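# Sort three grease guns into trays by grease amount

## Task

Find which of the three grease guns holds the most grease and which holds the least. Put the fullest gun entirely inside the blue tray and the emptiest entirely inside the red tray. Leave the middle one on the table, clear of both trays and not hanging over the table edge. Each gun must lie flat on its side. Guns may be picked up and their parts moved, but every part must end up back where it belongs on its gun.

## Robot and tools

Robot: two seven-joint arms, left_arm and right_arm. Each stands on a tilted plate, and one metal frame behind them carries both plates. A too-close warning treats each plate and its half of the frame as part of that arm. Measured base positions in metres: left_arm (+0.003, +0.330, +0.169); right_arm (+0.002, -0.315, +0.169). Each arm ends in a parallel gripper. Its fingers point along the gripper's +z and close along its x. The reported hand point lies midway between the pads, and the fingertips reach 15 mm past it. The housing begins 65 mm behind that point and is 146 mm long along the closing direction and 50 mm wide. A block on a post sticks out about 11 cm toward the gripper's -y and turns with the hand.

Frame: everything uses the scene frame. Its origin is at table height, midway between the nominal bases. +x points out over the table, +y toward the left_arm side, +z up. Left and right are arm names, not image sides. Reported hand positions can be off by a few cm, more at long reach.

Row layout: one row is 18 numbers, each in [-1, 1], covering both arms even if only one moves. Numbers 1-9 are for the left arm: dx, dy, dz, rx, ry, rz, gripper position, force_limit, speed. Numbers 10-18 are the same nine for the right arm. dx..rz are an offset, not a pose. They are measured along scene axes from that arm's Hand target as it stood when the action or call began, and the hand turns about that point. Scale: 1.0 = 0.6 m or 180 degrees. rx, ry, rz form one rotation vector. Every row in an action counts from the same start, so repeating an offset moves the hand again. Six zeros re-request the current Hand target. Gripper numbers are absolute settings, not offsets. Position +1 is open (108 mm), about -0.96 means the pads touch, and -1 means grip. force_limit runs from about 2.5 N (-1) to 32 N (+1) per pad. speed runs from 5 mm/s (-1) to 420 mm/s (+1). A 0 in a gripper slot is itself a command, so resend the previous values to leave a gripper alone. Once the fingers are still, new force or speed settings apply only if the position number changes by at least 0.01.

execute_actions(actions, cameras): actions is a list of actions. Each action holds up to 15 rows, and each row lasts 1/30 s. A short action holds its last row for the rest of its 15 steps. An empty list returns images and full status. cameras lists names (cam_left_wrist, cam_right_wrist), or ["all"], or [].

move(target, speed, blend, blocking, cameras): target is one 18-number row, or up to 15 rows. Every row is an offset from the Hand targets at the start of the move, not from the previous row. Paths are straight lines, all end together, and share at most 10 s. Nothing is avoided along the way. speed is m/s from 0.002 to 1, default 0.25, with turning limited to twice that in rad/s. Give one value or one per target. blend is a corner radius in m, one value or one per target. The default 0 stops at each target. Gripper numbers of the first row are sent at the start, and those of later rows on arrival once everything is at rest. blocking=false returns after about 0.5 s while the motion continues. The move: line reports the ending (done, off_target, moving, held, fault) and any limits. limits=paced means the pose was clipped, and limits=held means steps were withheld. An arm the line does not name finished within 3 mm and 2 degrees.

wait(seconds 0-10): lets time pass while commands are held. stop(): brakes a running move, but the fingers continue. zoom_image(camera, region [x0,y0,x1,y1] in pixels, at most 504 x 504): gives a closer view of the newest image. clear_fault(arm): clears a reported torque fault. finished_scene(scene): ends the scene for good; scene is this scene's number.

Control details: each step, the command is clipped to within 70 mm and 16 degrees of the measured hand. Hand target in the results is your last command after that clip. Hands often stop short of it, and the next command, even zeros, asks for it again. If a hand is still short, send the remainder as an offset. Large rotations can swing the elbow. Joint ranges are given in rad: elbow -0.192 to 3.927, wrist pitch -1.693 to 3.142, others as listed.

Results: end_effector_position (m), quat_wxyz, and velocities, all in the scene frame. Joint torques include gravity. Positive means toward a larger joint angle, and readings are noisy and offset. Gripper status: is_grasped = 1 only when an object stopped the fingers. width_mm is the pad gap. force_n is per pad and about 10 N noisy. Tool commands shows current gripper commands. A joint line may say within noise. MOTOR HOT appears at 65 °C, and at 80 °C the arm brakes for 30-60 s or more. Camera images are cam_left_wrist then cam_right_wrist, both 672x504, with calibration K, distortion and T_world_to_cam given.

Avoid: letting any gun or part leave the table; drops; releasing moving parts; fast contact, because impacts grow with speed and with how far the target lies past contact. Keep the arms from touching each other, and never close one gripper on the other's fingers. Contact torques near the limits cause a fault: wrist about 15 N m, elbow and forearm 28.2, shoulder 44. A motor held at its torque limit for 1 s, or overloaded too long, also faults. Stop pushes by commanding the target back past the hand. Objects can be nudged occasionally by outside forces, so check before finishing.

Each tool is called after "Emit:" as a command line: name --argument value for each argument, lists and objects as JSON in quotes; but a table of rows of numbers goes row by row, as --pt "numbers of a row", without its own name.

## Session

Emit:
execute_actions --actions '[]'

Scene clock: 0.00 s.
left_arm: end_effector_position=(+0.4873, +0.0230, +0.1358) width_mm=0.00 is_grasped=0 force_n=0.00 end_effector_quat_wxyz=(+0.506, +0.496, +0.673, +0.213) | right_arm: end_effector_position=(+0.4631, -0.0486, +0.3353) width_mm=108.14 is_grasped=0 force_n=0.00 end_effector_quat_wxyz=(-0.314, +0.125, +0.937, -0.092)
Joint positions: left_arm=[-0.751 1.211 -0.061 1.133 -0.594 -1.257 0.368] | right_arm=[0.188 1.156 0.898 2.413 -0.494 2.094 0.311]
Joint velocities: within noise
Joint torques (N m): no reading
Motor temperatures (°C): left_arm=[32 32 31 37 36 30 42] | right_arm=[31 32 32 34 33 32 31]
Hand target: left_arm +0.4873, +0.0230, +0.1358; +0.506, +0.496, +0.673, +0.213 | right_arm +0.4631, -0.0486, +0.3353; -0.314, +0.125, +0.937, -0.092
Tool commands: left_gripper/position=-0.964 left_gripper/force_limit=+1.0 left_gripper/speed=+1.0 right_gripper/position=+1.0 right_gripper/force_limit=+1.0 right_gripper/speed=+1.0
camera_calibration:
cam_left_wrist: T_world_to_cam=[[0.018447, 0.874551, -0.484582, 0.0407037], [0.0677273, 0.482459, 0.873296, -0.137756], [0.997533, -0.0489291, -0.050331, -0.355096], [0, 0, 0, 1]] pos_world=[0.362799, 0.0134893, 0.122153]
cam_right_wrist: T_world_to_cam=[[-0.780996, 0.28732, 0.554521, 0.191434], [0.389313, 0.918245, 0.0725334, -0.135183], [-0.488346, 0.27253, -0.829003, 0.635847], [0, 0, 0, 1]] pos_world=[0.512651, -0.104159, 0.43077]

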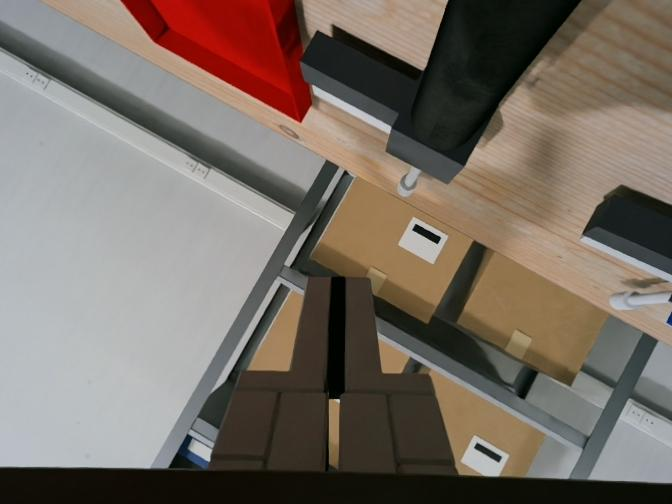

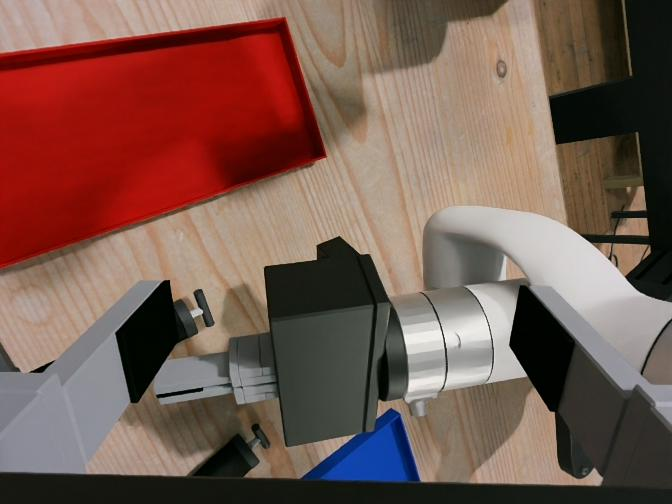

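Emit:
move --pt "-0.15 0.3 0.03 0 0 0 1 0 0 0 -0.2 0.12 0 0 0 1 0 0" --pt "-0.145 0.462 0.474 0.140 0.344 -0.085 1 0 0 -0.138 -0.419 0.141 -0.109 -0.199 -0.399 1 0 0" --speed 0.4 --blend '[0.04,0]' --cameras '["all"]'

Scene clock: 3.73 s.
left_arm: end_effector_position=(+0.4003, +0.3002, +0.4202) width_mm=108.00 is_grasped=0 force_n=0.00 end_effector_quat_wxyz=(+0.000, +0.707, +0.707, -0.001) | right_arm: end_effector_position=(+0.3803, -0.3000, +0.4199) width_mm=108.14 is_grasped=0 force_n=0.00 end_effector_quat_wxyz=(-0.001, +0.707, +0.707, +0.000)
Joint positions: left_arm=[-0.251 -0.266 0.056 0.906 0.13 1.176 0.53] | right_arm=[-0.851 -0.565 0.869 0.854 0.34 1.234 0.599]
Joint torques (N m): left_arm=[-4.24 -12.1 -6.88 22.33 -1.57 -1.18 1.53] | right_arm=[5.84 -11.52 -8.53 17.81 4.67 -3.39 2.25]
Hand target: left_arm +0.4003, +0.3002, +0.4202; +0.000, +0.707, +0.707, -0.001 | right_arm +0.3803, -0.3000, +0.4199; -0.001, +0.707, +0.707, +0.000
Off the commanded pose: left_arm 0.000 m, 0 deg | right_arm 0.000 m, 0 deg.
move: done; limits=paced
camera_calibration:
cam_left_wrist: T_world_to_cam=[[-0.00802006, 0.999738, -0.0214442, -0.283955], [0.920923, 0.0157409, 0.389426, -0.512057], [0.389661, -0.0166253, -0.920808, 0.35892], [0, 0, 0, 1]] pos_world=[0.329431, 0.297908, 0.523815]
cam_right_wrist: T_world_to_cam=[[-0.00391151, 0.999905, -0.0132056, 0.30868], [0.924995, 0.00863549, 0.379881, -0.483886], [0.379959, -0.0107292, -0.924941, 0.359201], [0, 0, 0, 1]] pos_world=[0.312318, -0.300618, 0.520135]

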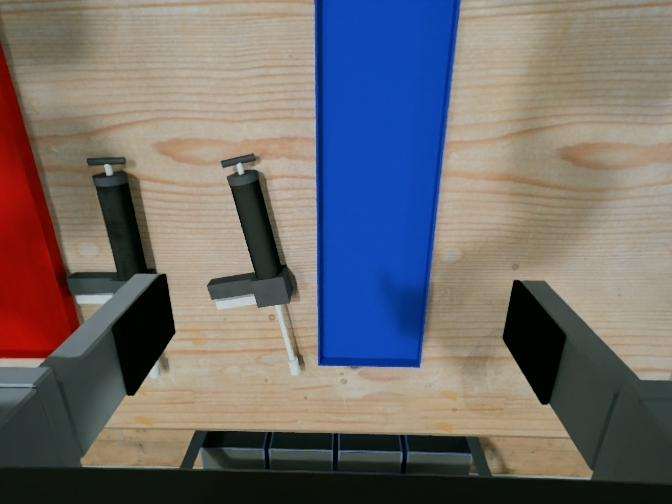

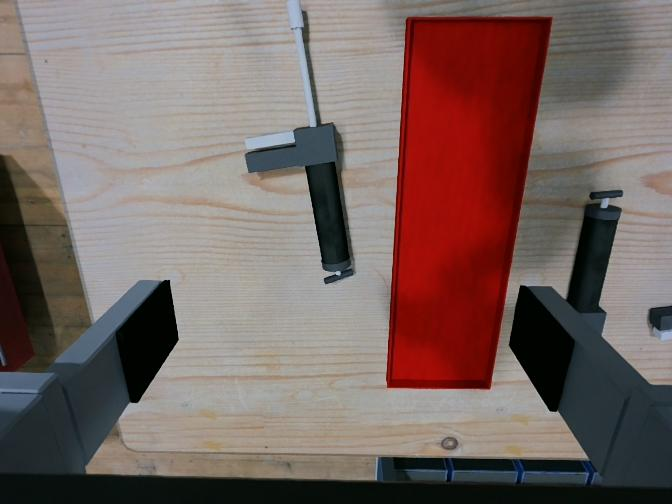

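Emit:
move --pt "0.13 -0.23 -0.2 0 0 0.5 0.2 0 0 0.05 0.1 0 0 0 0.25 0.2 0 0" --pt "0.267 -0.463 -0.433 0 0 1 0.2 0 0 0.117 0.2 -0.117 0 0 0.5 0.2 0 0" --speed 0.5 --blend '[0.05,0]' --cameras '["all"]'

Scene clock: 9.33 s.
left_arm: end_effector_position=(+0.5605, +0.0224, +0.1604) width_mm=64.01 is_grasped=0 force_n=0.00 end_effector_quat_wxyz=(-0.001, +0.707, -0.707, +0.000) | right_arm: end_effector_position=(+0.4505, -0.1800, +0.3497) width_mm=64.01 is_grasped=0 force_n=0.00 end_effector_quat_wxyz=(+0.000, +0.000, +1.000, -0.001)
Joint positions: left_arm=[-0.605 0.934 0.113 1.742 0.013 0.846 -2.908] | right_arm=[-0.681 0.166 1.112 1.044 -0.299 1.016 -0.209]
Joint torques (N m): left_arm=[-6.09 -34.69 2.63 21.17 -1.59 -1.35 -1.61] | right_arm=[6.4 -7.98 2.63 26.09 -4.67 -0.94 2.17]
Hand target: left_arm +0.5605, +0.0224, +0.1604; -0.001, +0.707, -0.707, +0.000 | right_arm +0.4505, -0.1800, +0.3497; +0.000, +0.000, +1.000, -0.001
Off the commanded pose: left_arm 0.000 m, 0 deg | right_arm 0.000 m, 0 deg.
move: done
camera_calibration:
cam_left_wrist: T_world_to_cam=[[0.00793005, -0.999739, -0.0214059, 0.0254326], [-0.920924, -0.0156431, 0.389428, 0.478977], [-0.389661, 0.0166251, -0.920808, 0.488807], [0, 0, 0, 1]] pos_world=[0.631369, 0.0247922, 0.264115]
cam_right_wrist: T_world_to_cam=[[-0.999905, -0.00404147, -0.0131499, 0.45599], [-0.00873455, 0.924995, 0.37988, 0.0624013], [0.0106283, 0.379959, -0.924942, 0.505593], [0, 0, 0, 1]] pos_world=[0.451118, -0.247982, 0.449935]

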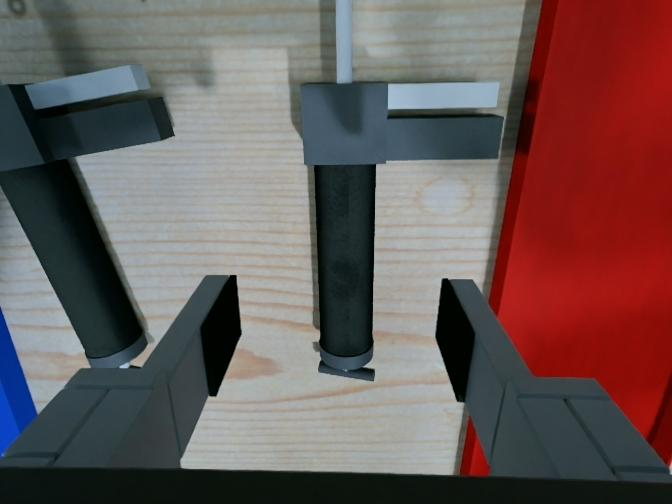

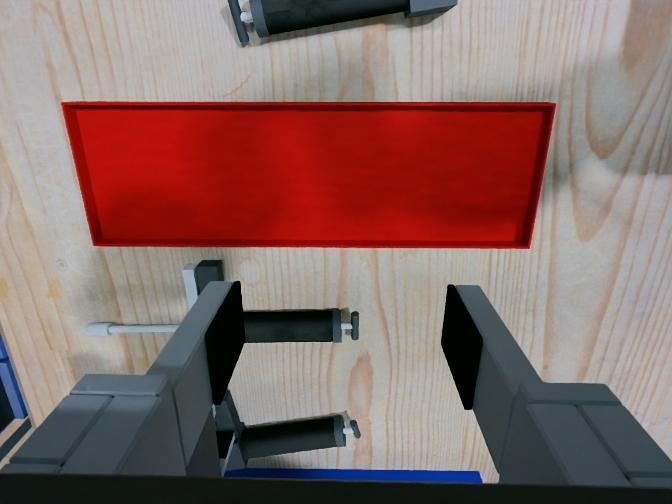

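Emit:
move --pt "0 -0.01 -0.2307 0 0 0 0.2 0 0 0 0 0 0 0 0 0.2 0 0" --pt "0 -0.01 -0.2307 0 0 0 -1 0.5 -0.5 0 0 0 0 0 0 0.2 0 0" --pt "0 -0.01 -0.1 0 0 0 -1 0.5 -0.5 0 0 0 0 0 0 0.2 0 0" --pt "-0.184 0.129 0.066 0 0 0.5 -1 0.5 -0.5 0 0.158 -0.113 0.194 0 0 0.2 0 0" --speed '[0.2,0.1,0.2,0.4]' --blend '[0,0,0.03,0]' --cameras '["cam_right_wrist"]'

Scene clock: 14.53 s.
left_arm: end_effector_position=(+0.4501, +0.0998, +0.1999) width_mm=35.12 is_grasped=1 force_n=40.07 end_effector_quat_wxyz=(-0.001, +1.000, +0.000, +0.000) | right_arm: end_effector_position=(+0.4505, -0.0852, +0.2819) width_mm=64.01 is_grasped=0 force_n=0.00 end_effector_quat_wxyz=(+0.000, +0.000, +0.954, +0.299)
Joint positions: left_arm=[-0.947 0.516 0.453 1.068 -0.197 0.643 -4.316] | right_arm=[-0.764 0.541 1.155 0.861 -0.027 0.458 -0.493]
Joint torques (N m): left_arm=[-5.51 -34.09 7.71 16.25 2.16 -5.36 -1.62] | right_arm=[6.59 -10.29 9 13.14 1.62 -3.55 -1.92]
Hand target: left_arm +0.4501, +0.0998, +0.2000; -0.001, +1.000, +0.000, +0.000 | right_arm +0.4505, -0.0852, +0.2819; +0.000, +0.000, +0.954, +0.299
Off the commanded pose: left_arm 0.000 m, 0 deg | right_arm 0.000 m, 0 deg.
move: done
camera_calibration:
cam_right_wrist: T_world_to_cam=[[-0.999906, 0.00440701, -0.0129834, 0.456172], [-0.00853545, 0.540993, 0.840984, -0.162379], [0.0107301, 0.841016, -0.540905, 0.337802], [0, 0, 0, 1]] pos_world=[0.451118, -0.198261, 0.325199]
Images, in order (width x height): cam_right_wrist 672x504.

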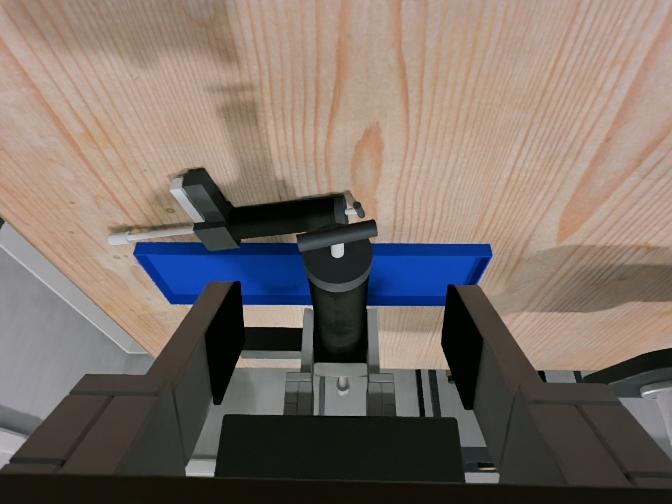

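Emit:
move --pt "0 0 0 0 0 0 -1 0.5 -0.5 0.002 0.095 -0.128 0 -0.07 0 0.2 0 0" --pt "0 0 0 0 0 0 -1 0.5 -0.5 0.002 0.095 -0.128 0 -0.07 0 -1 0.5 -0.5" --pt "0 0 0 0 0 0 -1 0.5 -0.5 0.002 0.0784 -0.128 0 -0.07 0 -1 0.5 -0.5" --speed '[0.2,0.1,0.06]' --cameras '["cam_right_wrist"]'

Emit:
move --target '[0,0,0,0,0,0,-1,0.5,-0.5,0,-0.0167,0,0,0,0,-1,0.5,-0.5]' --speed 0.06

Emit:
move --target '[0,0,0,0,0,0,-1,0.5,-0.5,0,-0.0167,0,0,0,0,-1,0.5,-0.5]' --speed 0.06

Emit:
move --target '[0,0,0,0,0,0,-1,0.5,-0.5,0,-0.0167,0,0,0,0,-1,0.5,-0.5]' --speed 0.06

Emit:
move --target '[0,0,0,0,0,0,-1,0.5,-0.5,0,-0.0167,0,0,0,0,-1,0.5,-0.5]' --speed 0.06 --cameras '["cam_right_wrist"]'

Scene clock: 18.00 s.
left_arm: end_effector_position=(+0.4501, +0.0998, +0.2000) width_mm=35.12 is_grasped=1 force_n=39.06 end_effector_quat_wxyz=(-0.001, +1.000, +0.000, +0.000) | right_arm: end_effector_position=(+0.4517, -0.0382, +0.2051) width_mm=39.05 is_grasped=1 force_n=42.49 end_effector_quat_wxyz=(+0.104, -0.033, +0.948, +0.297)
Joint positions: left_arm=[-0.947 0.516 0.453 1.068 -0.197 0.643 -4.316] | right_arm=[-0.345 0.659 0.762 0.796 -0.247 -0.046 -0.409]
Joint torques (N m): left_arm=[-1.33 -32.88 9.18 21.97 0.04 -5.19 -1.39] | right_arm=[-2.32 -28.48 12.41 5.51 -5.92 -0.8 -2.02]
Hand target: left_arm +0.4501, +0.0998, +0.2000; -0.001, +1.000, +0.000, +0.000 | right_arm +0.4517, -0.0382, +0.2051; +0.104, -0.033, +0.949, +0.297
Off the commanded pose: left_arm 0.000 m, 0 deg | right_arm 0.000 m, 0 deg.
move: done
camera_calibration:
cam_right_wrist: T_world_to_cam=[[-0.97297, 0.00439633, -0.230889, 0.488701], [-0.191871, 0.540992, 0.818849, -0.0359218], [0.128509, 0.841016, -0.525526, 0.200288], [0, 0, 0, 1]] pos_world=[0.44286, -0.151161, 0.247507]
Images, in order (width x height): cam_right_wrist 672x504.

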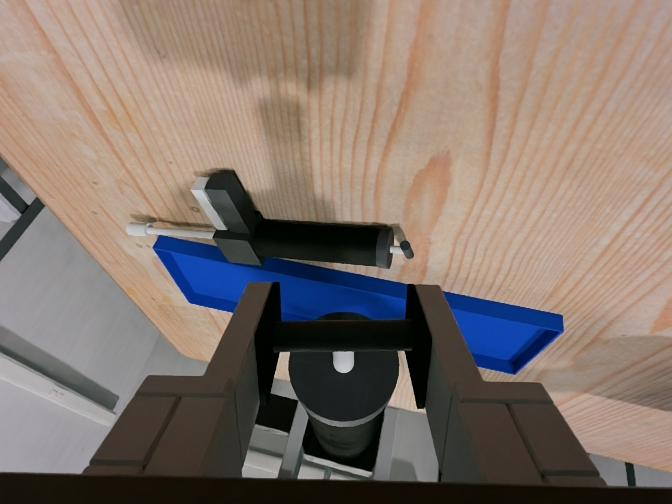

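Scene clock: 18.80 s.
left_arm: end_effector_position=(+0.4501, +0.0998, +0.2000) width_mm=35.12 is_grasped=1 force_n=38.95 end_effector_quat_wxyz=(-0.001, +1.000, +0.000, +0.000) | right_arm: end_effector_position=(+0.4517, -0.0482, +0.2051) width_mm=39.05 is_grasped=1 force_n=42.52 end_effector_quat_wxyz=(+0.104, -0.033, +0.949, +0.297)
Joint positions: left_arm=[-0.947 0.516 0.453 1.068 -0.197 0.643 -4.316] | right_arm=[-0.39 0.656 0.783 0.781 -0.256 -0.04 -0.423]
Joint torques (N m): left_arm=[1.39 -32.16 10.66 22 -0.97 -5.16 -1.37] | right_arm=[-1.71 -27.7 12.52 4.87 -6.03 -0.53 -2.11]
Hand target: left_arm +0.4501, +0.0998, +0.2000; -0.001, +1.000, +0.000, +0.000 | right_arm +0.4517, -0.0482, +0.2051; +0.104, -0.033, +0.949, +0.297
Off the commanded pose: left_arm 0.000 m, 0 deg | right_arm 0.000 m, 0 deg.
move: done

Scene clock: 19.60 s.
left_arm: end_effector_position=(+0.4501, +0.0998, +0.2000) width_mm=35.12 is_grasped=1 force_n=38.75 end_effector_quat_wxyz=(-0.001, +1.000, +0.000, +0.000) | right_arm: end_effector_position=(+0.4517, -0.0582, +0.2051) width_mm=39.05 is_grasped=1 force_n=42.57 end_effector_quat_wxyz=(+0.104, -0.033, +0.949, +0.297)
Joint positions: left_arm=[-0.947 0.516 0.453 1.068 -0.197 0.643 -4.316] | right_arm=[-0.435 0.655 0.803 0.767 -0.264 -0.032 -0.438]
Joint torques (N m): left_arm=[1.53 -31.26 10.78 21.26 -0.84 -5.01 -1.21] | right_arm=[-1.7 -27 12.38 4.74 -6.04 -0.5 -2.12]
Hand target: left_arm +0.4501, +0.0998, +0.2000; -0.001, +1.000, +0.000, +0.000 | right_arm +0.4517, -0.0582, +0.2051; +0.104, -0.033, +0.949, +0.297
Off the commanded pose: left_arm 0.000 m, 0 deg | right_arm 0.000 m, 0 deg.
move: done

Scene clock: 20.40 s.
left_arm: end_effector_position=(+0.4501, +0.0998, +0.2000) width_mm=35.12 is_grasped=1 force_n=38.68 end_effector_quat_wxyz=(-0.001, +1.000, +0.000, +0.000) | right_arm: end_effector_position=(+0.4517, -0.0682, +0.2051) width_mm=39.05 is_grasped=1 force_n=42.60 end_effector_quat_wxyz=(+0.104, -0.033, +0.949, +0.297)
Joint positions: left_arm=[-0.947 0.516 0.453 1.068 -0.197 0.643 -4.316] | right_arm=[-0.481 0.654 0.824 0.753 -0.273 -0.024 -0.453]
Joint torques (N m): left_arm=[1.14 -30.57 10.34 20.03 -0.69 -4.88 -1.12] | right_arm=[-1.88 -25.88 12.67 4.28 -6.07 -0.35 -2.15]
Hand target: left_arm +0.4501, +0.0998, +0.2000; -0.001, +1.000, +0.000, +0.000 | right_arm +0.4517, -0.0682, +0.2051; +0.104, -0.033, +0.949, +0.297
Off the commanded pose: left_arm 0.000 m, 0 deg | right_arm 0.000 m, 0 deg.
move: done

Scene clock: 21.23 s.
left_arm: end_effector_position=(+0.4501, +0.0997, +0.2000) width_mm=35.12 is_grasped=1 force_n=38.44 end_effector_quat_wxyz=(+0.000, +1.000, +0.000, +0.000) | right_arm: end_effector_position=(+0.4516, -0.0781, +0.2052) width_mm=39.05 is_grasped=1 force_n=42.72 end_effector_quat_wxyz=(+0.104, -0.033, +0.948, +0.297)
Joint positions: left_arm=[-0.947 0.516 0.453 1.068 -0.197 0.643 -4.316] | right_arm=[-0.527 0.653 0.845 0.741 -0.281 -0.015 -0.469]
Joint torques (N m): left_arm=[1.69 -30.37 15.64 16.33 0.14 -3.94 -1.23] | right_arm=[-7.09 -24.35 5.25 6 -4.91 -0.09 -2.26]
Hand target: left_arm +0.4501, +0.0998, +0.2000; -0.001, +1.000, +0.000, +0.000 | right_arm +0.4517, -0.0783, +0.2051; +0.104, -0.033, +0.949, +0.297
Off the commanded pose: left_arm 0.000 m, 0 deg | right_arm 0.000 m, 0 deg.
move: done
camera_calibration:
cam_right_wrist: T_world_to_cam=[[-0.972958, 0.00412741, -0.230944, 0.488833], [-0.192063, 0.540962, 0.818824, -0.0141971], [0.128311, 0.841037, -0.52554, 0.234024], [0, 0, 0, 1]] pos_world=[0.44286, -0.191161, 0.247507]
Images, in order (width x height): cam_right_wrist 672x504.

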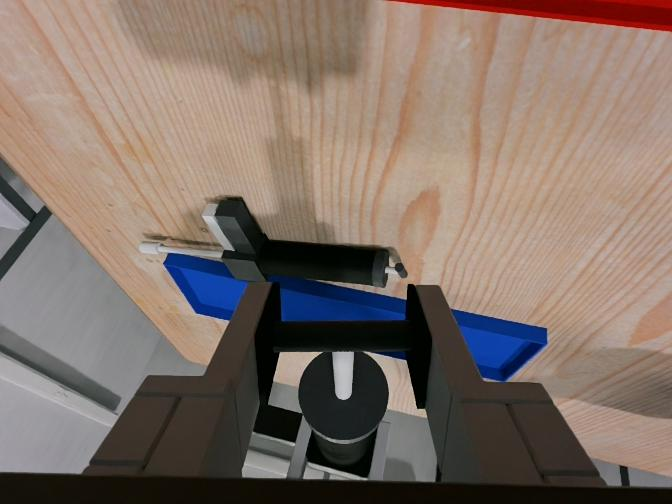

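Emit:
move --pt "0 0 0 0 0 0 -1 0.5 -0.5 0 0.084 0 0 0 0 -1 0.5 -0.5" --pt "0 0 0 0 0 0 -1 0.5 -0.5 0 0.084 0 0 0 0 0.2 0.5 -0.5" --pt "0 0 0 0 0 0 -1 0.5 -0.5 0 -0.02 0.128 0 0.07 0 0.2 0.5 -0.5" --speed '[0.08,0.1,0.3]'

Emit:
move --pt "0.184 -0.139 -0.1 0 0 -0.5 -1 0.5 -0.5 0 -0.08 0.1 0 0 0 0.2 0.5 -0.5" --pt "0.184 -0.139 -0.295 0 0 -0.5 -1 0.5 -0.5 0 -0.08 0.1 0 0 0 0.2 0.5 -0.5" --pt "0.184 -0.139 -0.295 0 0 -0.5 0.2 0.5 -0.5 0 -0.08 0.1 0 0 0 0.2 0.5 -0.5" --pt "0.184 -0.139 -0.12 0 0 -0.5 0.2 0.5 -0.5 0 -0.08 0.1 0 0 0 0.2 0.5 -0.5" --pt "0.183 0.175 -0.12 0 0 -0.445 0.2 0.5 -0.5 0 -0.08 0.1 0 0 0 0.2 0.5 -0.5" --speed '[0.4,0.15,0.1,0.3,0.35]' --blend '[0.02,0,0,0.02,0]' --cameras '["all"]'

Scene clock: 24.57 s.
left_arm: end_effector_position=(+0.4501, +0.0998, +0.2000) width_mm=35.12 is_grasped=1 force_n=38.77 end_effector_quat_wxyz=(-0.001, +1.000, +0.000, +0.000) | right_arm: end_effector_position=(+0.4517, -0.0902, +0.2819) width_mm=64.00 is_grasped=0 force_n=0.00 end_effector_quat_wxyz=(+0.000, +0.000, +0.954, +0.299)
Joint positions: left_arm=[-0.947 0.516 0.453 1.068 -0.197 0.643 -4.316] | right_arm=[-0.773 0.531 1.153 0.861 -0.005 0.465 -0.518]
Joint torques (N m): left_arm=[-0.04 -27.14 7.58 16.24 -0.26 -1.96 -0.82] | right_arm=[-1.92 -10.47 13.67 20.59 4.2 -1.05 -2]
Motor temperatures (°C): left_arm=[32 34 32 42 36 30 42] | right_arm=[31 32 34 36 33 32 31]
Hand target: left_arm +0.4501, +0.0998, +0.2000; -0.001, +1.000, +0.000, +0.000 | right_arm +0.4517, -0.0903, +0.2819; +0.000, +0.000, +0.954, +0.299
Off the commanded pose: left_arm 0.000 m, 0 deg | right_arm 0.000 m, 0 deg.
move: done

Scene clock: 29.90 s.
left_arm: end_effector_position=(+0.5599, +0.2047, +0.1279) width_mm=64.00 is_grasped=0 force_n=0.00 end_effector_quat_wxyz=(-0.001, +0.765, -0.644, +0.000) | right_arm: end_effector_position=(+0.4517, -0.1383, +0.3419) width_mm=64.00 is_grasped=0 force_n=0.00 end_effector_quat_wxyz=(+0.000, +0.000, +0.954, +0.299)
Joint positions: left_arm=[-0.404 0.764 0.186 1.351 -0.04 0.603 -2.773] | right_arm=[-1.147 0.417 1.463 0.87 0.107 0.67 -0.61]
Joint torques (N m): left_arm=[-0.14 -38.17 3.08 14.22 -1.58 -4.8 1.52] | right_arm=[-2.27 -16.8 12.33 14.45 4.59 -1.34 -1.95]
Hand target: left_arm +0.5599, +0.2048, +0.1280; -0.001, +0.765, -0.644, +0.000 | right_arm +0.4517, -0.1383, +0.3419; +0.000, +0.000, +0.954, +0.299
Off the commanded pose: left_arm 0.000 m, 0 deg | right_arm 0.000 m, 0 deg.
move: done
camera_calibration:
cam_left_wrist: T_world_to_cam=[[0.179598, -0.983506, -0.0214549, 0.107519], [-0.904525, -0.173671, 0.389452, 0.517109], [-0.386755, -0.0505385, -0.920797, 0.467745], [0, 0, 0, 1]] pos_world=[0.62933, 0.219191, 0.231615]
cam_right_wrist: T_world_to_cam=[[-0.999905, 0.00435215, -0.013067, 0.458402], [-0.00863541, 0.540994, 0.840982, -0.184109], [0.0107292, 0.841015, -0.540905, 0.414817], [0, 0, 0, 1]] pos_world=[0.452318, -0.251261, 0.385199]

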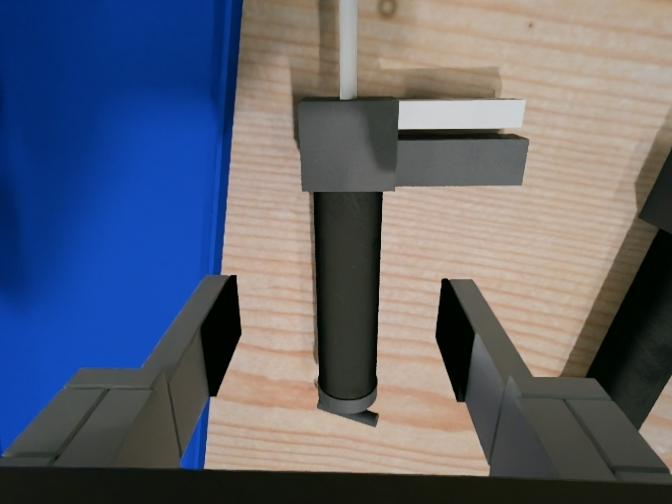

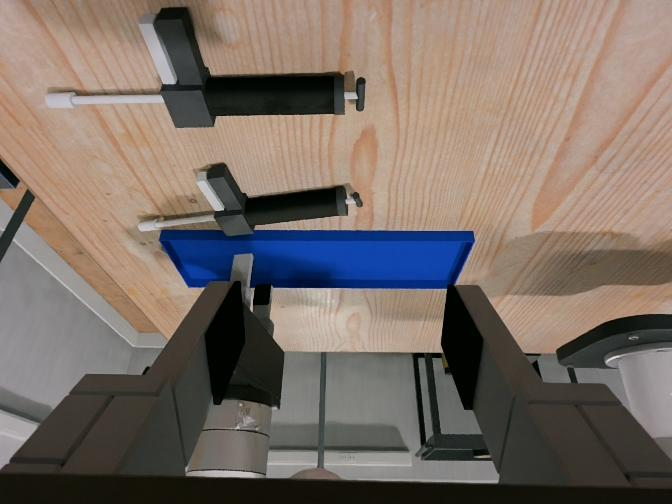

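Emit:
move --pt "0.002 -0.011 -0.1757 0 0 0 0.2 0.5 -0.5 0 0 0 0 0 0 0.2 0.5 -0.5" --pt "0.002 -0.011 -0.1757 0 0 0 -1 0.5 -0.5 0 0 0 0 0 0 0.2 0.5 -0.5" --pt "0.002 -0.011 0 0 0 0 -1 0.5 -0.5 0 0 0 0 0 0 0.2 0.5 -0.5" --pt "-0.183 -0.175 0.12 0 0 0.445 -1 0.5 -0.5 0 0.0833 -0.1 0 0 0 0.2 0.5 -0.5" --speed '[0.2,0.1,0.25,0.4]' --blend '[0,0,0.03,0]' --cameras '["cam_right_wrist"]'

Scene clock: 34.77 s.
left_arm: end_effector_position=(+0.4501, +0.0998, +0.1999) width_mm=35.05 is_grasped=1 force_n=43.48 end_effector_quat_wxyz=(-0.001, +1.000, +0.000, +0.000) | right_arm: end_effector_position=(+0.4517, -0.0883, +0.2819) width_mm=64.00 is_grasped=0 force_n=0.00 end_effector_quat_wxyz=(+0.000, +0.000, +0.954, +0.299)
Joint positions: left_arm=[-0.956 0.518 0.462 1.069 -0.205 0.644 -4.311] | right_arm=[-0.764 0.531 1.149 0.863 -0.003 0.463 -0.516]
Joint torques (N m): left_arm=[-5.4 -34.07 7.89 16.18 2.03 -1.85 -1.45] | right_arm=[6.65 -10.4 8.82 20.74 -5.16 -3.51 2.19]
Hand target: left_arm +0.4501, +0.0998, +0.2000; -0.001, +1.000, +0.000, +0.000 | right_arm +0.4517, -0.0883, +0.2819; +0.000, +0.000, +0.954, +0.299
Off the commanded pose: left_arm 0.000 m, 0 deg | right_arm 0.000 m, 0 deg.
move: done
camera_calibration:
cam_right_wrist: T_world_to_cam=[[-0.999905, 0.00435215, -0.013067, 0.457401], [-0.00863541, 0.540994, 0.840982, -0.1607], [0.0107292, 0.841015, -0.540905, 0.340312], [0, 0, 0, 1]] pos_world=[0.452318, -0.201261, 0.325199]
Images, in order (width x height): cam_right_wrist 672x504.

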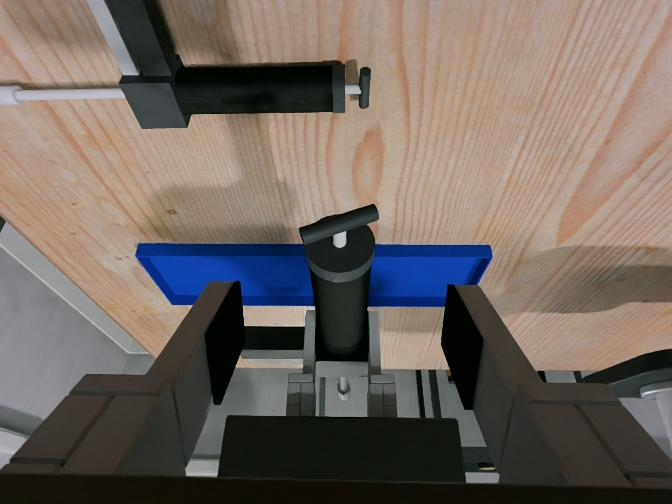

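Emit:
move --pt "0 0 0 0 0 0 -1 0.5 -0.5 0.001 0.0955 -0.1365 0 -0.106 0 0.2 0.5 -0.5" --pt "0 0 0 0 0 0 -1 0.5 -0.5 0.001 0.0955 -0.1365 0 -0.106 0 -1 0.5 -0.5" --pt "0 0 0 0 0 0 -1 0.5 -0.5 0.001 0.0705 -0.1365 0 -0.106 0 -1 0.5 -0.5" --speed '[0.2,0.1,0.06]' --cameras '["cam_right_wrist"]'

Emit:
move --target '[0,0,0,0,0,0,-1,0.5,-0.5,0,-0.0167,0,0,0,0,-1,0.5,-0.5]' --speed 0.06

Emit:
move --target '[0,0,0,0,0,0,-1,0.5,-0.5,0,-0.0167,0,0,0,0,-1,0.5,-0.5]' --speed 0.06

Emit:
move --target '[0,0,0,0,0,0,-1,0.5,-0.5,0,-0.0167,0,0,0,0,-1,0.5,-0.5]' --speed 0.06 --cameras '["cam_right_wrist"]'

Scene clock: 38.03 s.
left_arm: end_effector_position=(+0.4501, +0.0998, +0.1999) width_mm=35.05 is_grasped=1 force_n=43.06 end_effector_quat_wxyz=(-0.001, +1.000, +0.000, +0.000) | right_arm: end_effector_position=(+0.4523, -0.0460, +0.2000) width_mm=39.01 is_grasped=1 force_n=42.85 end_effector_quat_wxyz=(+0.158, -0.050, +0.941, +0.295)
Joint positions: left_arm=[-0.956 0.518 0.462 1.069 -0.205 0.644 -4.311] | right_arm=[-0.28 0.644 0.687 0.733 -0.204 -0.22 -0.503]
Joint torques (N m): left_arm=[-2.08 -32.18 9.43 18.72 0.64 -4.05 -1.36] | right_arm=[-2.23 -28.52 11.15 6.24 -5.9 -1.43 -2.03]
Hand target: left_arm +0.4501, +0.0998, +0.2000; -0.001, +1.000, +0.000, +0.000 | right_arm +0.4523, -0.0460, +0.2000; +0.158, -0.050, +0.941, +0.295
Off the commanded pose: left_arm 0.000 m, 0 deg | right_arm 0.000 m, 0 deg.
move: done
camera_calibration:
cam_right_wrist: T_world_to_cam=[[-0.940704, 0.00436147, -0.339201, 0.495181], [-0.28306, 0.54099, 0.791964, 0.0192461], [0.186959, 0.841017, -0.507677, 0.174062], [0, 0, 0, 1]] pos_world=[0.438724, -0.158961, 0.241091]
Images, in order (width x height): cam_right_wrist 672x504.

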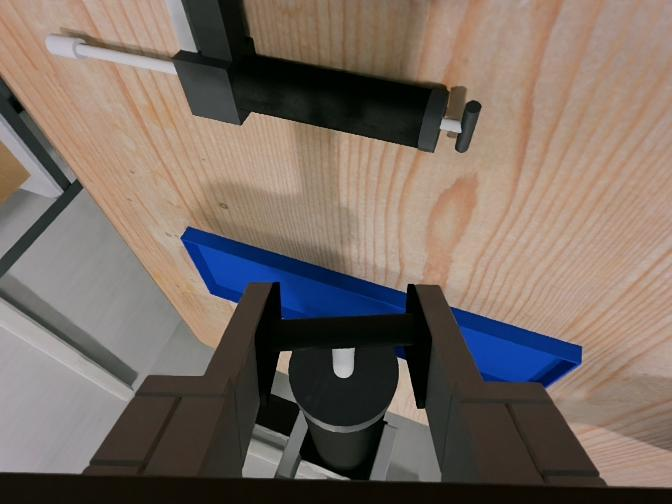

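Scene clock: 38.87 s.
left_arm: end_effector_position=(+0.4501, +0.0998, +0.2000) width_mm=35.05 is_grasped=1 force_n=42.93 end_effector_quat_wxyz=(-0.001, +1.000, +0.000, +0.000) | right_arm: end_effector_position=(+0.4523, -0.0560, +0.2000) width_mm=39.01 is_grasped=1 force_n=42.87 end_effector_quat_wxyz=(+0.158, -0.050, +0.941, +0.295)
Joint positions: left_arm=[-0.956 0.518 0.462 1.069 -0.205 0.644 -4.311] | right_arm=[-0.327 0.642 0.706 0.718 -0.223 -0.214 -0.511]
Joint torques (N m): left_arm=[0.39 -31.11 9.72 20.27 -0.59 -4.57 -1.09] | right_arm=[-2.32 -28.23 11.31 5.68 -6.02 -1.27 -2.06]
Hand target: left_arm +0.4501, +0.0998, +0.2000; -0.001, +1.000, +0.000, +0.000 | right_arm +0.4523, -0.0560, +0.2000; +0.158, -0.050, +0.941, +0.295
Off the commanded pose: left_arm 0.000 m, 0 deg | right_arm 0.000 m, 0 deg.
move: done

Scene clock: 39.70 s.
left_arm: end_effector_position=(+0.4501, +0.0997, +0.2000) width_mm=35.05 is_grasped=1 force_n=42.71 end_effector_quat_wxyz=(+0.000, +1.000, +0.000, +0.000) | right_arm: end_effector_position=(+0.4523, -0.0660, +0.2000) width_mm=39.01 is_grasped=1 force_n=42.95 end_effector_quat_wxyz=(+0.158, -0.050, +0.941, +0.295)
Joint positions: left_arm=[-0.956 0.518 0.462 1.069 -0.205 0.644 -4.311] | right_arm=[-0.375 0.64 0.726 0.704 -0.241 -0.207 -0.52]
Joint torques (N m): left_arm=[6.03 -30.51 22.27 11.07 1.85 -1.52 -1.23] | right_arm=[-8.06 -29.81 3.31 5.96 -3.87 -1.01 -2.18]
Hand target: left_arm +0.4501, +0.0998, +0.2000; -0.001, +1.000, +0.000, +0.000 | right_arm +0.4523, -0.0660, +0.2000; +0.158, -0.050, +0.941, +0.295
Off the commanded pose: left_arm 0.000 m, 0 deg | right_arm 0.000 m, 0 deg.
move: done

Scene clock: 40.53 s.
left_arm: end_effector_position=(+0.4501, +0.0998, +0.2000) width_mm=35.05 is_grasped=1 force_n=42.63 end_effector_quat_wxyz=(-0.001, +1.000, +0.000, +0.000) | right_arm: end_effector_position=(+0.4523, -0.0760, +0.2000) width_mm=39.01 is_grasped=1 force_n=42.97 end_effector_quat_wxyz=(+0.158, -0.050, +0.941, +0.295)
Joint positions: left_arm=[-0.956 0.518 0.462 1.069 -0.205 0.644 -4.311] | right_arm=[-0.423 0.639 0.746 0.692 -0.26 -0.199 -0.529]
Joint torques (N m): left_arm=[7.22 -29.38 23.48 11.05 2.62 -0.3 -0.94] | right_arm=[-7.92 -28.53 2.83 5.68 -3.87 -0.83 -2.22]
Hand target: left_arm +0.4501, +0.0998, +0.2000; -0.001, +1.000, +0.000, +0.000 | right_arm +0.4523, -0.0760, +0.2000; +0.158, -0.050, +0.941, +0.295
Off the commanded pose: left_arm 0.000 m, 0 deg | right_arm 0.000 m, 0 deg.
move: done
camera_calibration:
cam_right_wrist: T_world_to_cam=[[-0.940704, 0.00436147, -0.339201, 0.495312], [-0.28306, 0.54099, 0.791964, 0.0355299], [0.186959, 0.841017, -0.507677, 0.199377], [0, 0, 0, 1]] pos_world=[0.438724, -0.189061, 0.241091]
Images, in order (width x height): cam_right_wrist 672x504.

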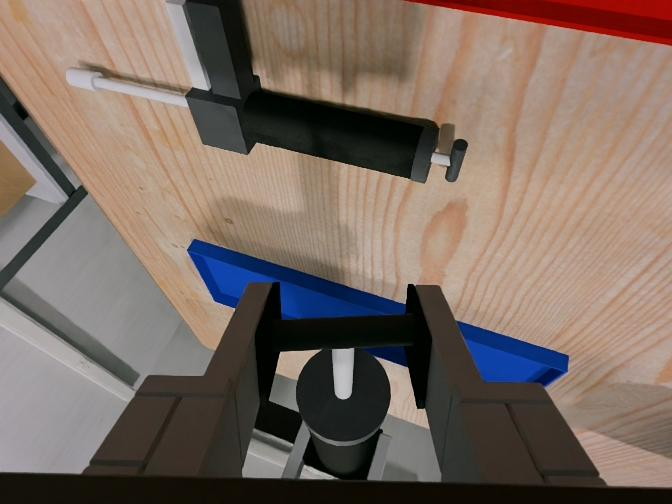

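Emit:
move --pt "0 0 0 0 0 0 -1 0.5 -0.5 0 0.0755 0 0 0 0 -1 0.5 -0.5" --pt "0 0 0 0 0 0 -1 0.5 -0.5 0 0.0755 0 0 0 0 0.2 0.5 -0.5" --pt "0 0 0 0 0 0 -1 0.5 -0.5 0 -0.02 0.128 0 0.106 0 0.2 0.5 -0.5" --speed '[0.08,0.1,0.3]'

Emit:
move --target '[0,0,0,0,0,0,-1,0.5,-0.5,-0.05,-0.35,0.15,-0.194,0,0,0.2,0.5,-0.5]' --speed 0.45

Emit:
move --pt "-0.05 -0.36 -0.05 0 0 -0.5 -1 0.5 -0.5 -0.15 -0.15 0 0 0 -0.459 0.2 0.5 -0.5" --pt "-0.05 -0.36 -0.2875 0 0 -0.5 -1 0.5 -0.5 -0.15 -0.15 0 0 0 -0.459 0.2 0.5 -0.5" --pt "-0.05 -0.36 -0.2875 0 0 -0.5 0.0 0.5 -0.5 -0.15 -0.15 0 0 0 -0.459 0.2 0.5 -0.5" --pt "-0.05 -0.36 0 0 0 -0.5 0.0 0.5 -0.5 -0.15 -0.15 0 0 0 -0.459 0.2 0.5 -0.5" --speed '[0.4,0.15,0.1,0.3]' --blend '[0.02,0,0,0]' --cameras '["all"]'

Scene clock: 44.43 s.
left_arm: end_effector_position=(+0.4501, +0.0998, +0.2000) width_mm=35.05 is_grasped=1 force_n=43.02 end_effector_quat_wxyz=(-0.001, +1.000, +0.000, +0.000) | right_arm: end_effector_position=(+0.4522, -0.0880, +0.2768) width_mm=64.00 is_grasped=0 force_n=0.00 end_effector_quat_wxyz=(+0.000, +0.000, +0.954, +0.299)
Joint positions: left_arm=[-0.956 0.518 0.462 1.069 -0.205 0.644 -4.311] | right_arm=[-0.746 0.539 1.128 0.863 -0.005 0.452 -0.521]
Joint torques (N m): left_arm=[-0.08 -33.84 7.69 16.24 -1.07 -3.45 -0.31] | right_arm=[-2.16 -10.92 11.92 20.18 4.14 -1.03 -1.96]
Hand target: left_arm +0.4501, +0.0998, +0.2000; -0.001, +1.000, +0.000, +0.000 | right_arm +0.4523, -0.0880, +0.2768; +0.000, +0.000, +0.954, +0.299
Off the commanded pose: left_arm 0.000 m, 0 deg | right_arm 0.000 m, 0 deg.
move: done

Scene clock: 45.93 s.
left_arm: end_effector_position=(+0.4501, +0.0998, +0.2000) width_mm=35.05 is_grasped=1 force_n=43.02 end_effector_quat_wxyz=(-0.001, +1.000, +0.000, +0.000) | right_arm: end_effector_position=(+0.4223, -0.2980, +0.3668) width_mm=64.00 is_grasped=0 force_n=0.00 end_effector_quat_wxyz=(+0.000, +0.000, +1.000, -0.001)
Joint positions: left_arm=[-0.956 0.518 0.462 1.069 -0.205 0.644 -4.311] | right_arm=[-0.997 -0.332 1.079 0.87 0.217 1.028 -0.851]
Joint torques (N m): left_arm=[0.03 -34.17 7.16 16.16 -0.7 -3.11 -0.16] | right_arm=[6.11 -12.85 -6.09 17.77 4.51 -3.45 -1.98]
Hand target: left_arm +0.4501, +0.0998, +0.2000; -0.001, +1.000, +0.000, +0.000 | right_arm +0.4223, -0.2980, +0.3668; +0.000, +0.000, +1.000, -0.001
Off the commanded pose: left_arm 0.000 m, 0 deg | right_arm 0.000 m, 0 deg.
move: done; limits=paced

Scene clock: 51.07 s.
left_arm: end_effector_position=(+0.4201, -0.1162, +0.1999) width_mm=53.00 is_grasped=0 force_n=0.00 end_effector_quat_wxyz=(-0.001, +0.707, -0.707, +0.000) | right_arm: end_effector_position=(+0.3323, -0.3880, +0.3668) width_mm=64.00 is_grasped=0 force_n=0.00 end_effector_quat_wxyz=(-0.001, +0.660, +0.751, -0.001)
Joint positions: left_arm=[-0.897 0.827 0.076 1.628 0.038 0.866 -3.234] | right_arm=[-1.106 -0.801 0.877 0.615 0.54 1.188 0.047]
Joint torques (N m): left_arm=[-5.49 -41.21 2.05 16.53 2.06 -1.38 -1.55] | right_arm=[-3 -7.83 -10.34 15.9 4.51 -1.09 2.07]
Hand target: left_arm +0.4201, -0.1162, +0.2000; -0.001, +0.707, -0.707, +0.000 | right_arm +0.3323, -0.3880, +0.3668; -0.001, +0.660, +0.751, -0.001
Off the commanded pose: left_arm 0.000 m, 0 deg | right_arm 0.000 m, 0 deg.
move: done
camera_calibration:
cam_left_wrist: T_world_to_cam=[[0.00794062, -0.999734, -0.0216309, -0.111109], [-0.920874, -0.0157427, 0.389543, 0.332057], [-0.389781, 0.0168261, -0.920754, 0.472841], [0, 0, 0, 1]] pos_world=[0.490969, -0.113808, 0.303616]
cam_right_wrist: T_world_to_cam=[[-0.132295, 0.991123, -0.0131446, 0.43509], [0.916237, 0.127337, 0.379862, -0.36966], [0.378164, 0.0382103, -0.92495, 0.346934], [0, 0, 0, 1]] pos_world=[0.265058, -0.397413, 0.467035]

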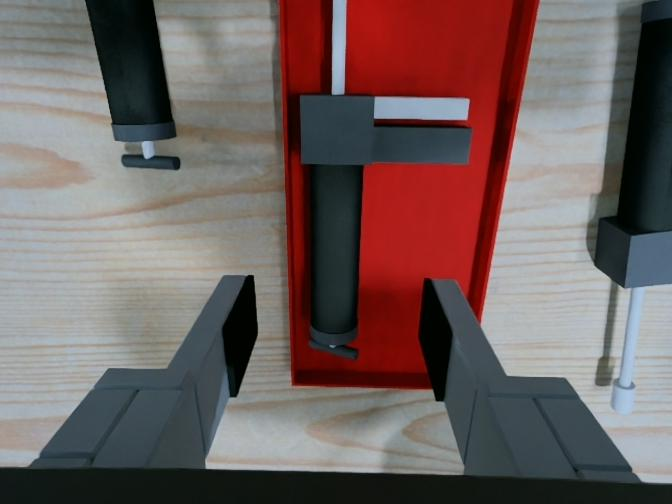

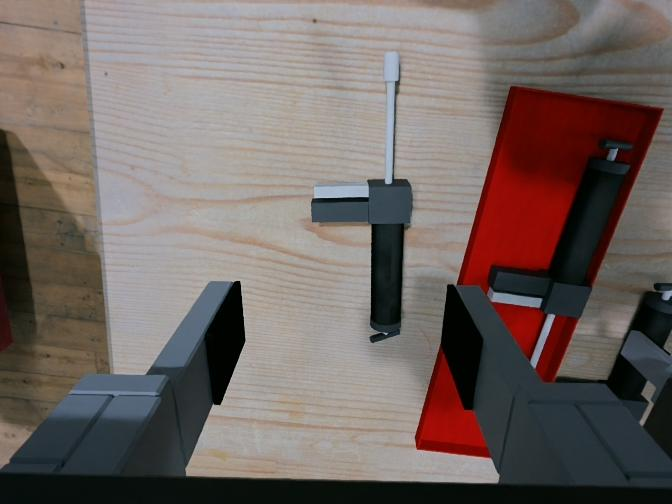

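Emit:
move --pt "0.0 0.1 0.15 0 0 0 0.2 0.5 -0.5 0 0 0 0 0 0 0.2 0.5 -0.5" --pt "0.05 0.527 0.217 0 0 0.5 0.2 0.5 -0.5 0.1695 0.1133 -0.3 0 0 0 0.2 0.5 -0.5" --pt "0.05 0.527 0.217 0 0 0.5 0.2 0.5 -0.5 0.1695 0.1133 -0.5738 0 0 0 0.2 0.5 -0.5" --pt "0.05 0.527 0.217 0 0 0.5 0.2 0.5 -0.5 0.1695 0.1133 -0.5738 0 0 0 -1 0.5 -0.5" --speed '[0.3,0.4,0.2,0.1]' --blend '[0.04,0.02,0,0]' --cameras '["cam_right_wrist"]'

Scene clock: 60.03 s.
left_arm: end_effector_position=(+0.4501, +0.2000, +0.3302) width_mm=64.00 is_grasped=0 force_n=0.00 end_effector_quat_wxyz=(-0.001, +1.000, +0.000, +0.000) | right_arm: end_effector_position=(+0.4340, -0.3201, +0.0225) width_mm=35.55 is_grasped=1 force_n=31.41 end_effector_quat_wxyz=(-0.001, +0.660, +0.751, -0.001)
Joint positions: left_arm=[-0.795 0.096 0.452 0.994 0.079 0.925 -4.328] | right_arm=[-2.349 -0.986 2.521 0.995 1.268 0.425 -0.193]
Joint torques (N m): left_arm=[0.45 -24.89 1.3 16.92 2.09 -3.37 -1.6] | right_arm=[-0.04 22.05 -7.56 10.97 2.68 -2.03 -1.23]
Hand target: left_arm +0.4501, +0.2000, +0.3302; -0.001, +1.000, +0.000, +0.000 | right_arm +0.4340, -0.3201, +0.0225; -0.001, +0.660, +0.751, -0.001
Off the commanded pose: left_arm 0.000 m, 0 deg | right_arm 0.000 m, 0 deg.
move: done
camera_calibration:
cam_right_wrist: T_world_to_cam=[[-0.132308, 0.991118, -0.0133777, 0.376754], [0.916199, 0.127435, 0.379922, -0.340662], [0.378252, 0.0380102, -0.924922, -0.0126818], [0, 0, 0, 1]] pos_world=[0.366758, -0.329514, 0.122735]
Images, in order (width x height): cam_right_wrist 672x504.

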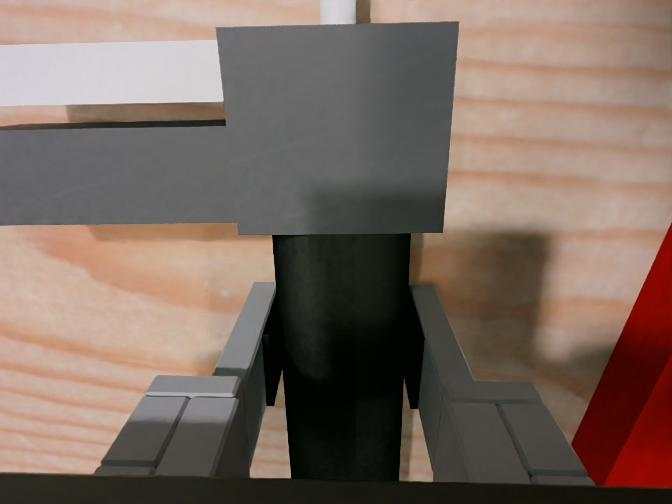

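Emit:
move --pt "0 0 0 0 0 0 0.2 0.5 -0.5 0 0 0.25 0 0 0 -1 0.5 -0.5" --pt "0 0 0 0 0 0 0.2 0.5 -0.5 0.0267 0.3667 0.296 0 0 0.459 -1 0.5 -0.5" --speed '[0.25,0.35]' --blend '[0.03,0]'

Emit:
move --target '[0,-0.1917,-0.0803,-0.194,0,0,0.2,0.5,-0.5,0,0,0,0,0,0,-1,0.5,-0.5]' --speed 0.4 --cameras '["cam_left_wrist"]'

Scene clock: 63.53 s.
left_arm: end_effector_position=(+0.4501, +0.2000, +0.3302) width_mm=64.00 is_grasped=0 force_n=0.00 end_effector_quat_wxyz=(-0.001, +1.000, +0.000, +0.000) | right_arm: end_effector_position=(+0.4500, -0.1001, +0.2001) width_mm=35.55 is_grasped=1 force_n=26.57 end_effector_quat_wxyz=(+0.000, +0.000, +1.000, -0.001)
Joint positions: left_arm=[-0.795 0.096 0.452 0.994 0.079 0.925 -4.328] | right_arm=[-1.953 -0.583 2.438 1.055 0.43 0.677 -0.584]
Joint torques (N m): left_arm=[0.39 -24.79 1.38 16.9 2 -3.46 -1.54] | right_arm=[-1.94 20.43 -4.65 24.89 -4.84 -1.54 -1.86]
Hand target: left_arm +0.4501, +0.2000, +0.3302; -0.001, +1.000, +0.000, +0.000 | right_arm +0.4500, -0.1000, +0.2001; +0.000, +0.000, +1.000, -0.001
Off the commanded pose: left_arm 0.000 m, 0 deg | right_arm 0.000 m, 0 deg.
move: done

Scene clock: 65.03 s.
left_arm: end_effector_position=(+0.4501, +0.0850, +0.2820) width_mm=64.00 is_grasped=0 force_n=0.00 end_effector_quat_wxyz=(+0.300, +0.954, +0.000, +0.000) | right_arm: end_effector_position=(+0.4500, -0.1000, +0.2001) width_mm=35.55 is_grasped=1 force_n=26.57 end_effector_quat_wxyz=(+0.000, +0.000, +1.000, -0.001)
Joint positions: left_arm=[-0.668 0.258 0.292 0.94 -0.923 0.683 -3.588] | right_arm=[-1.953 -0.583 2.438 1.055 0.43 0.677 -0.584]
Joint torques (N m): left_arm=[0.51 -20.51 -4.79 19.62 -1.51 -0.01 1.56] | right_arm=[-1.9 20.46 -4.58 24.87 -4.46 -1.69 -1.91]
Hand target: left_arm +0.4501, +0.0850, +0.2820; +0.300, +0.954, +0.000, +0.000 | right_arm +0.4500, -0.1000, +0.2001; +0.000, +0.000, +1.000, -0.001
Off the commanded pose: left_arm 0.000 m, 0 deg | right_arm 0.000 m, 0 deg.
move: done
camera_calibration:
cam_left_wrist: T_world_to_cam=[[0.999738, -0.00583676, -0.022143, -0.439181], [0.0156409, -0.532214, 0.846465, -0.175554], [-0.0167254, -0.84659, -0.531983, 0.352553], [0, 0, 0, 1]] pos_world=[0.447708, 0.202472, 0.326428]
Images, in order (width x height): cam_left_wrist 672x504.

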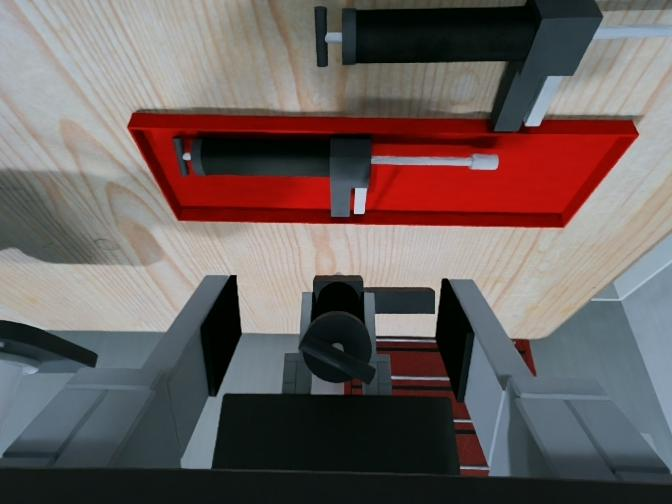

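Emit:
move --target '[0,0.2,0.06,0.194,0,0,0.2,0.5,-0.5,0,0,0,0,0,0,-1,0.5,-0.5]' --speed 0.4

Emit:
move --target '[0,0.0,0.0,0,0,0,0.2,0.5,-0.5,0,-0.1,0.05,-0.172,0,0,-1,0.5,-0.5]' --speed 0.3

Emit:
move --target '[0,0.0,0.0,0,0,0,0.2,0.5,-0.5,-0.02,-0.267,-0.1,0,0,-0.459,-1,0.5,-0.5]' --speed 0.3 --cameras '["all"]'

Scene clock: 67.70 s.
left_arm: end_effector_position=(+0.4501, +0.2050, +0.3180) width_mm=64.00 is_grasped=0 force_n=0.00 end_effector_quat_wxyz=(-0.001, +1.000, +0.000, +0.000) | right_arm: end_effector_position=(+0.4500, -0.1000, +0.2001) width_mm=35.55 is_grasped=1 force_n=26.57 end_effector_quat_wxyz=(+0.000, +0.000, +1.000, -0.001)
Joint positions: left_arm=[-0.792 0.109 0.462 0.971 0.073 0.889 -4.313] | right_arm=[-1.953 -0.583 2.438 1.055 0.43 0.677 -0.584]
Joint torques (N m): left_arm=[-4.89 -17.06 -2.25 21.28 1.9 -1.25 -1.5] | right_arm=[-1.61 20.77 -4.58 24.75 -4.06 -1.9 -1.84]
Hand target: left_arm +0.4501, +0.2050, +0.3180; -0.001, +1.000, +0.000, +0.000 | right_arm +0.4500, -0.1000, +0.2001; +0.000, +0.000, +1.000, -0.001
Off the commanded pose: left_arm 0.000 m, 0 deg | right_arm 0.000 m, 0 deg.
move: done

Scene clock: 69.13 s.
left_arm: end_effector_position=(+0.4501, +0.2050, +0.3180) width_mm=64.00 is_grasped=0 force_n=0.00 end_effector_quat_wxyz=(-0.001, +1.000, +0.000, +0.000) | right_arm: end_effector_position=(+0.4500, -0.1600, +0.2302) width_mm=35.55 is_grasped=1 force_n=26.62 end_effector_quat_wxyz=(+0.000, +0.000, +0.963, -0.268)
Joint positions: left_arm=[-0.792 0.109 0.462 0.971 0.073 0.889 -4.314] | right_arm=[-1.735 -0.78 2.215 1.21 0.048 1.027 -0.285]
Joint torques (N m): left_arm=[-5.02 -16.75 -3.44 21.25 1.74 -1.3 -1.58] | right_arm=[7 18.94 -14.74 22.75 -6.15 0.15 2.24]
Hand target: left_arm +0.4501, +0.2050, +0.3180; -0.001, +1.000, +0.000, +0.000 | right_arm +0.4500, -0.1600, +0.2301; +0.000, +0.000, +0.963, -0.268
Off the commanded pose: left_arm 0.000 m, 0 deg | right_arm 0.000 m, 0 deg.
move: done

Scene clock: 72.00 s.
left_arm: end_effector_position=(+0.4501, +0.2050, +0.3180) width_mm=64.00 is_grasped=0 force_n=0.00 end_effector_quat_wxyz=(-0.001, +1.000, +0.000, +0.000) | right_arm: end_effector_position=(+0.4380, -0.3202, +0.1702) width_mm=35.55 is_grasped=1 force_n=26.50 end_effector_quat_wxyz=(-0.177, +0.636, +0.724, -0.201)
Joint positions: left_arm=[-0.792 0.109 0.462 0.971 0.073 0.889 -4.314] | right_arm=[-2.264 -0.96 2.161 1.356 0.567 1.368 0.311]
Joint torques (N m): left_arm=[-4.98 -16.92 -3.88 21.21 1.03 -1.52 -1.33] | right_arm=[-1.88 21.98 -16.43 18.99 3.39 1.35 2.14]
Hand target: left_arm +0.4501, +0.2050, +0.3180; -0.001, +1.000, +0.000, +0.000 | right_arm +0.4380, -0.3202, +0.1701; -0.177, +0.636, +0.724, -0.201
Off the commanded pose: left_arm 0.000 m, 0 deg | right_arm 0.000 m, 0 deg.
move: done
camera_calibration:
cam_left_wrist: T_world_to_cam=[[0.999736, 0.00798091, -0.0215362, -0.440709], [0.0157407, -0.920924, 0.389424, 0.0827808], [-0.0167253, -0.38966, -0.920807, 0.503302], [0, 0, 0, 1]] pos_world=[0.447708, 0.275869, 0.421716]
cam_right_wrist: T_world_to_cam=[[-0.138618, 0.990302, -0.00930264, 0.381038], [0.979311, 0.135669, -0.150148, -0.335196], [-0.14743, -0.0299233, -0.98862, 0.341679], [0, 0, 0, 1]] pos_world=[0.431453, -0.321644, 0.291006]

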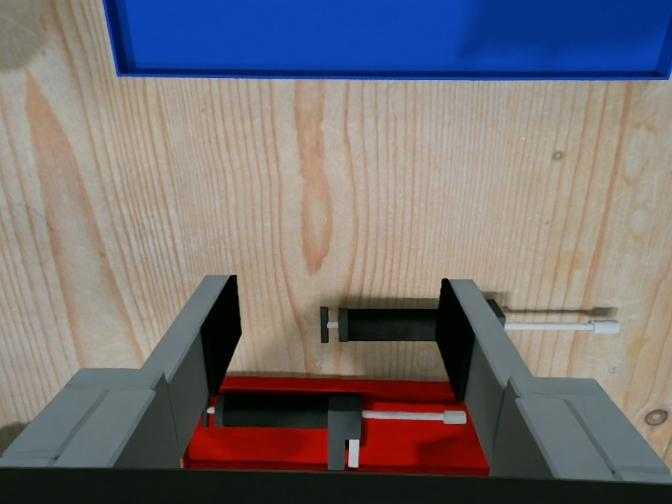

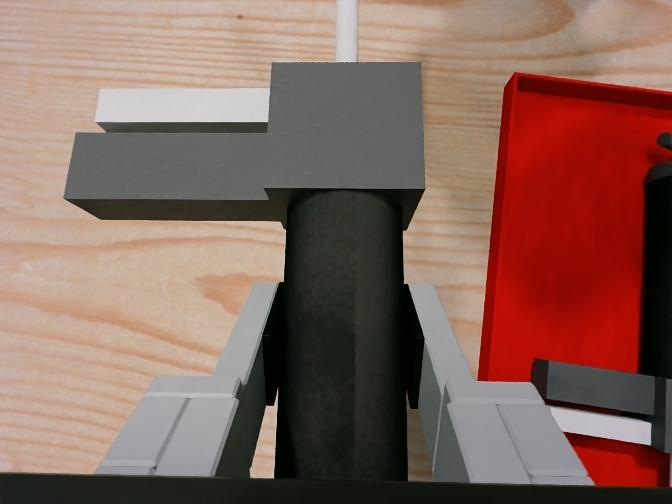

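Emit:
move --pt "0 0.0 0.0 0 0 0 0.2 0.5 -0.5 0 0 -0.19 0 0 0 -1 0.5 -0.5" --pt "0 0.0 0.0 0 0 0 0.2 0.5 -0.5 0 0 -0.2436 0 0 0 -1 0.5 -0.5" --speed '[0.2,0.05]' --blend '[0.01,0]' --cameras '["cam_left_wrist","cam_right_wrist"]'

Scene clock: 73.97 s.
left_arm: end_effector_position=(+0.4501, +0.2050, +0.3180) width_mm=64.00 is_grasped=0 force_n=0.00 end_effector_quat_wxyz=(-0.001, +1.000, +0.000, +0.000) | right_arm: end_effector_position=(+0.4380, -0.3202, +0.0240) width_mm=35.55 is_grasped=1 force_n=25.83 end_effector_quat_wxyz=(-0.177, +0.636, +0.724, -0.201)
Joint positions: left_arm=[-0.792 0.109 0.462 0.971 0.073 0.889 -4.314] | right_arm=[-2.426 -1.252 2.354 1.49 0.722 1.18 0.289]
Joint torques (N m): left_arm=[-4.88 -16.87 -4.09 21.22 0.64 -1.67 -1.18] | right_arm=[-1.79 24.51 -10.54 13.55 3.88 -1.31 2.16]
Hand target: left_arm +0.4501, +0.2050, +0.3180; -0.001, +1.000, +0.000, +0.000 | right_arm +0.4380, -0.3202, +0.0240; -0.177, +0.636, +0.724, -0.201
Off the commanded pose: left_arm 0.000 m, 0 deg | right_arm 0.000 m, 0 deg.
move: done
camera_calibration:
cam_left_wrist: T_world_to_cam=[[0.999736, 0.00798091, -0.0215362, -0.440709], [0.0157407, -0.920924, 0.389424, 0.0827808], [-0.0167253, -0.38966, -0.920807, 0.503302], [0, 0, 0, 1]] pos_world=[0.447708, 0.275869, 0.421716]
cam_right_wrist: T_world_to_cam=[[-0.138508, 0.990317, -0.0093331, 0.37974], [0.979343, 0.135559, -0.150034, -0.357185], [-0.147316, -0.0299212, -0.988637, 0.197192], [0, 0, 0, 1]] pos_world=[0.431454, -0.321743, 0.144906]

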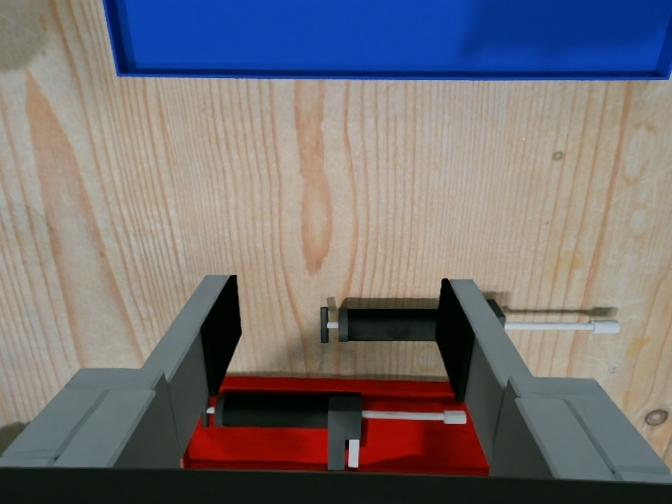

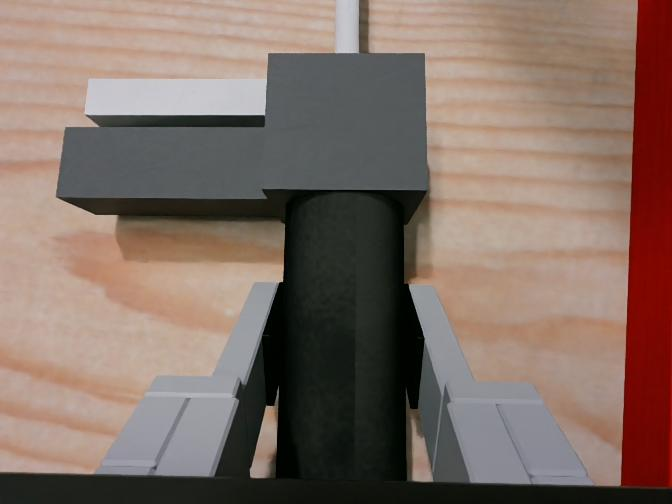

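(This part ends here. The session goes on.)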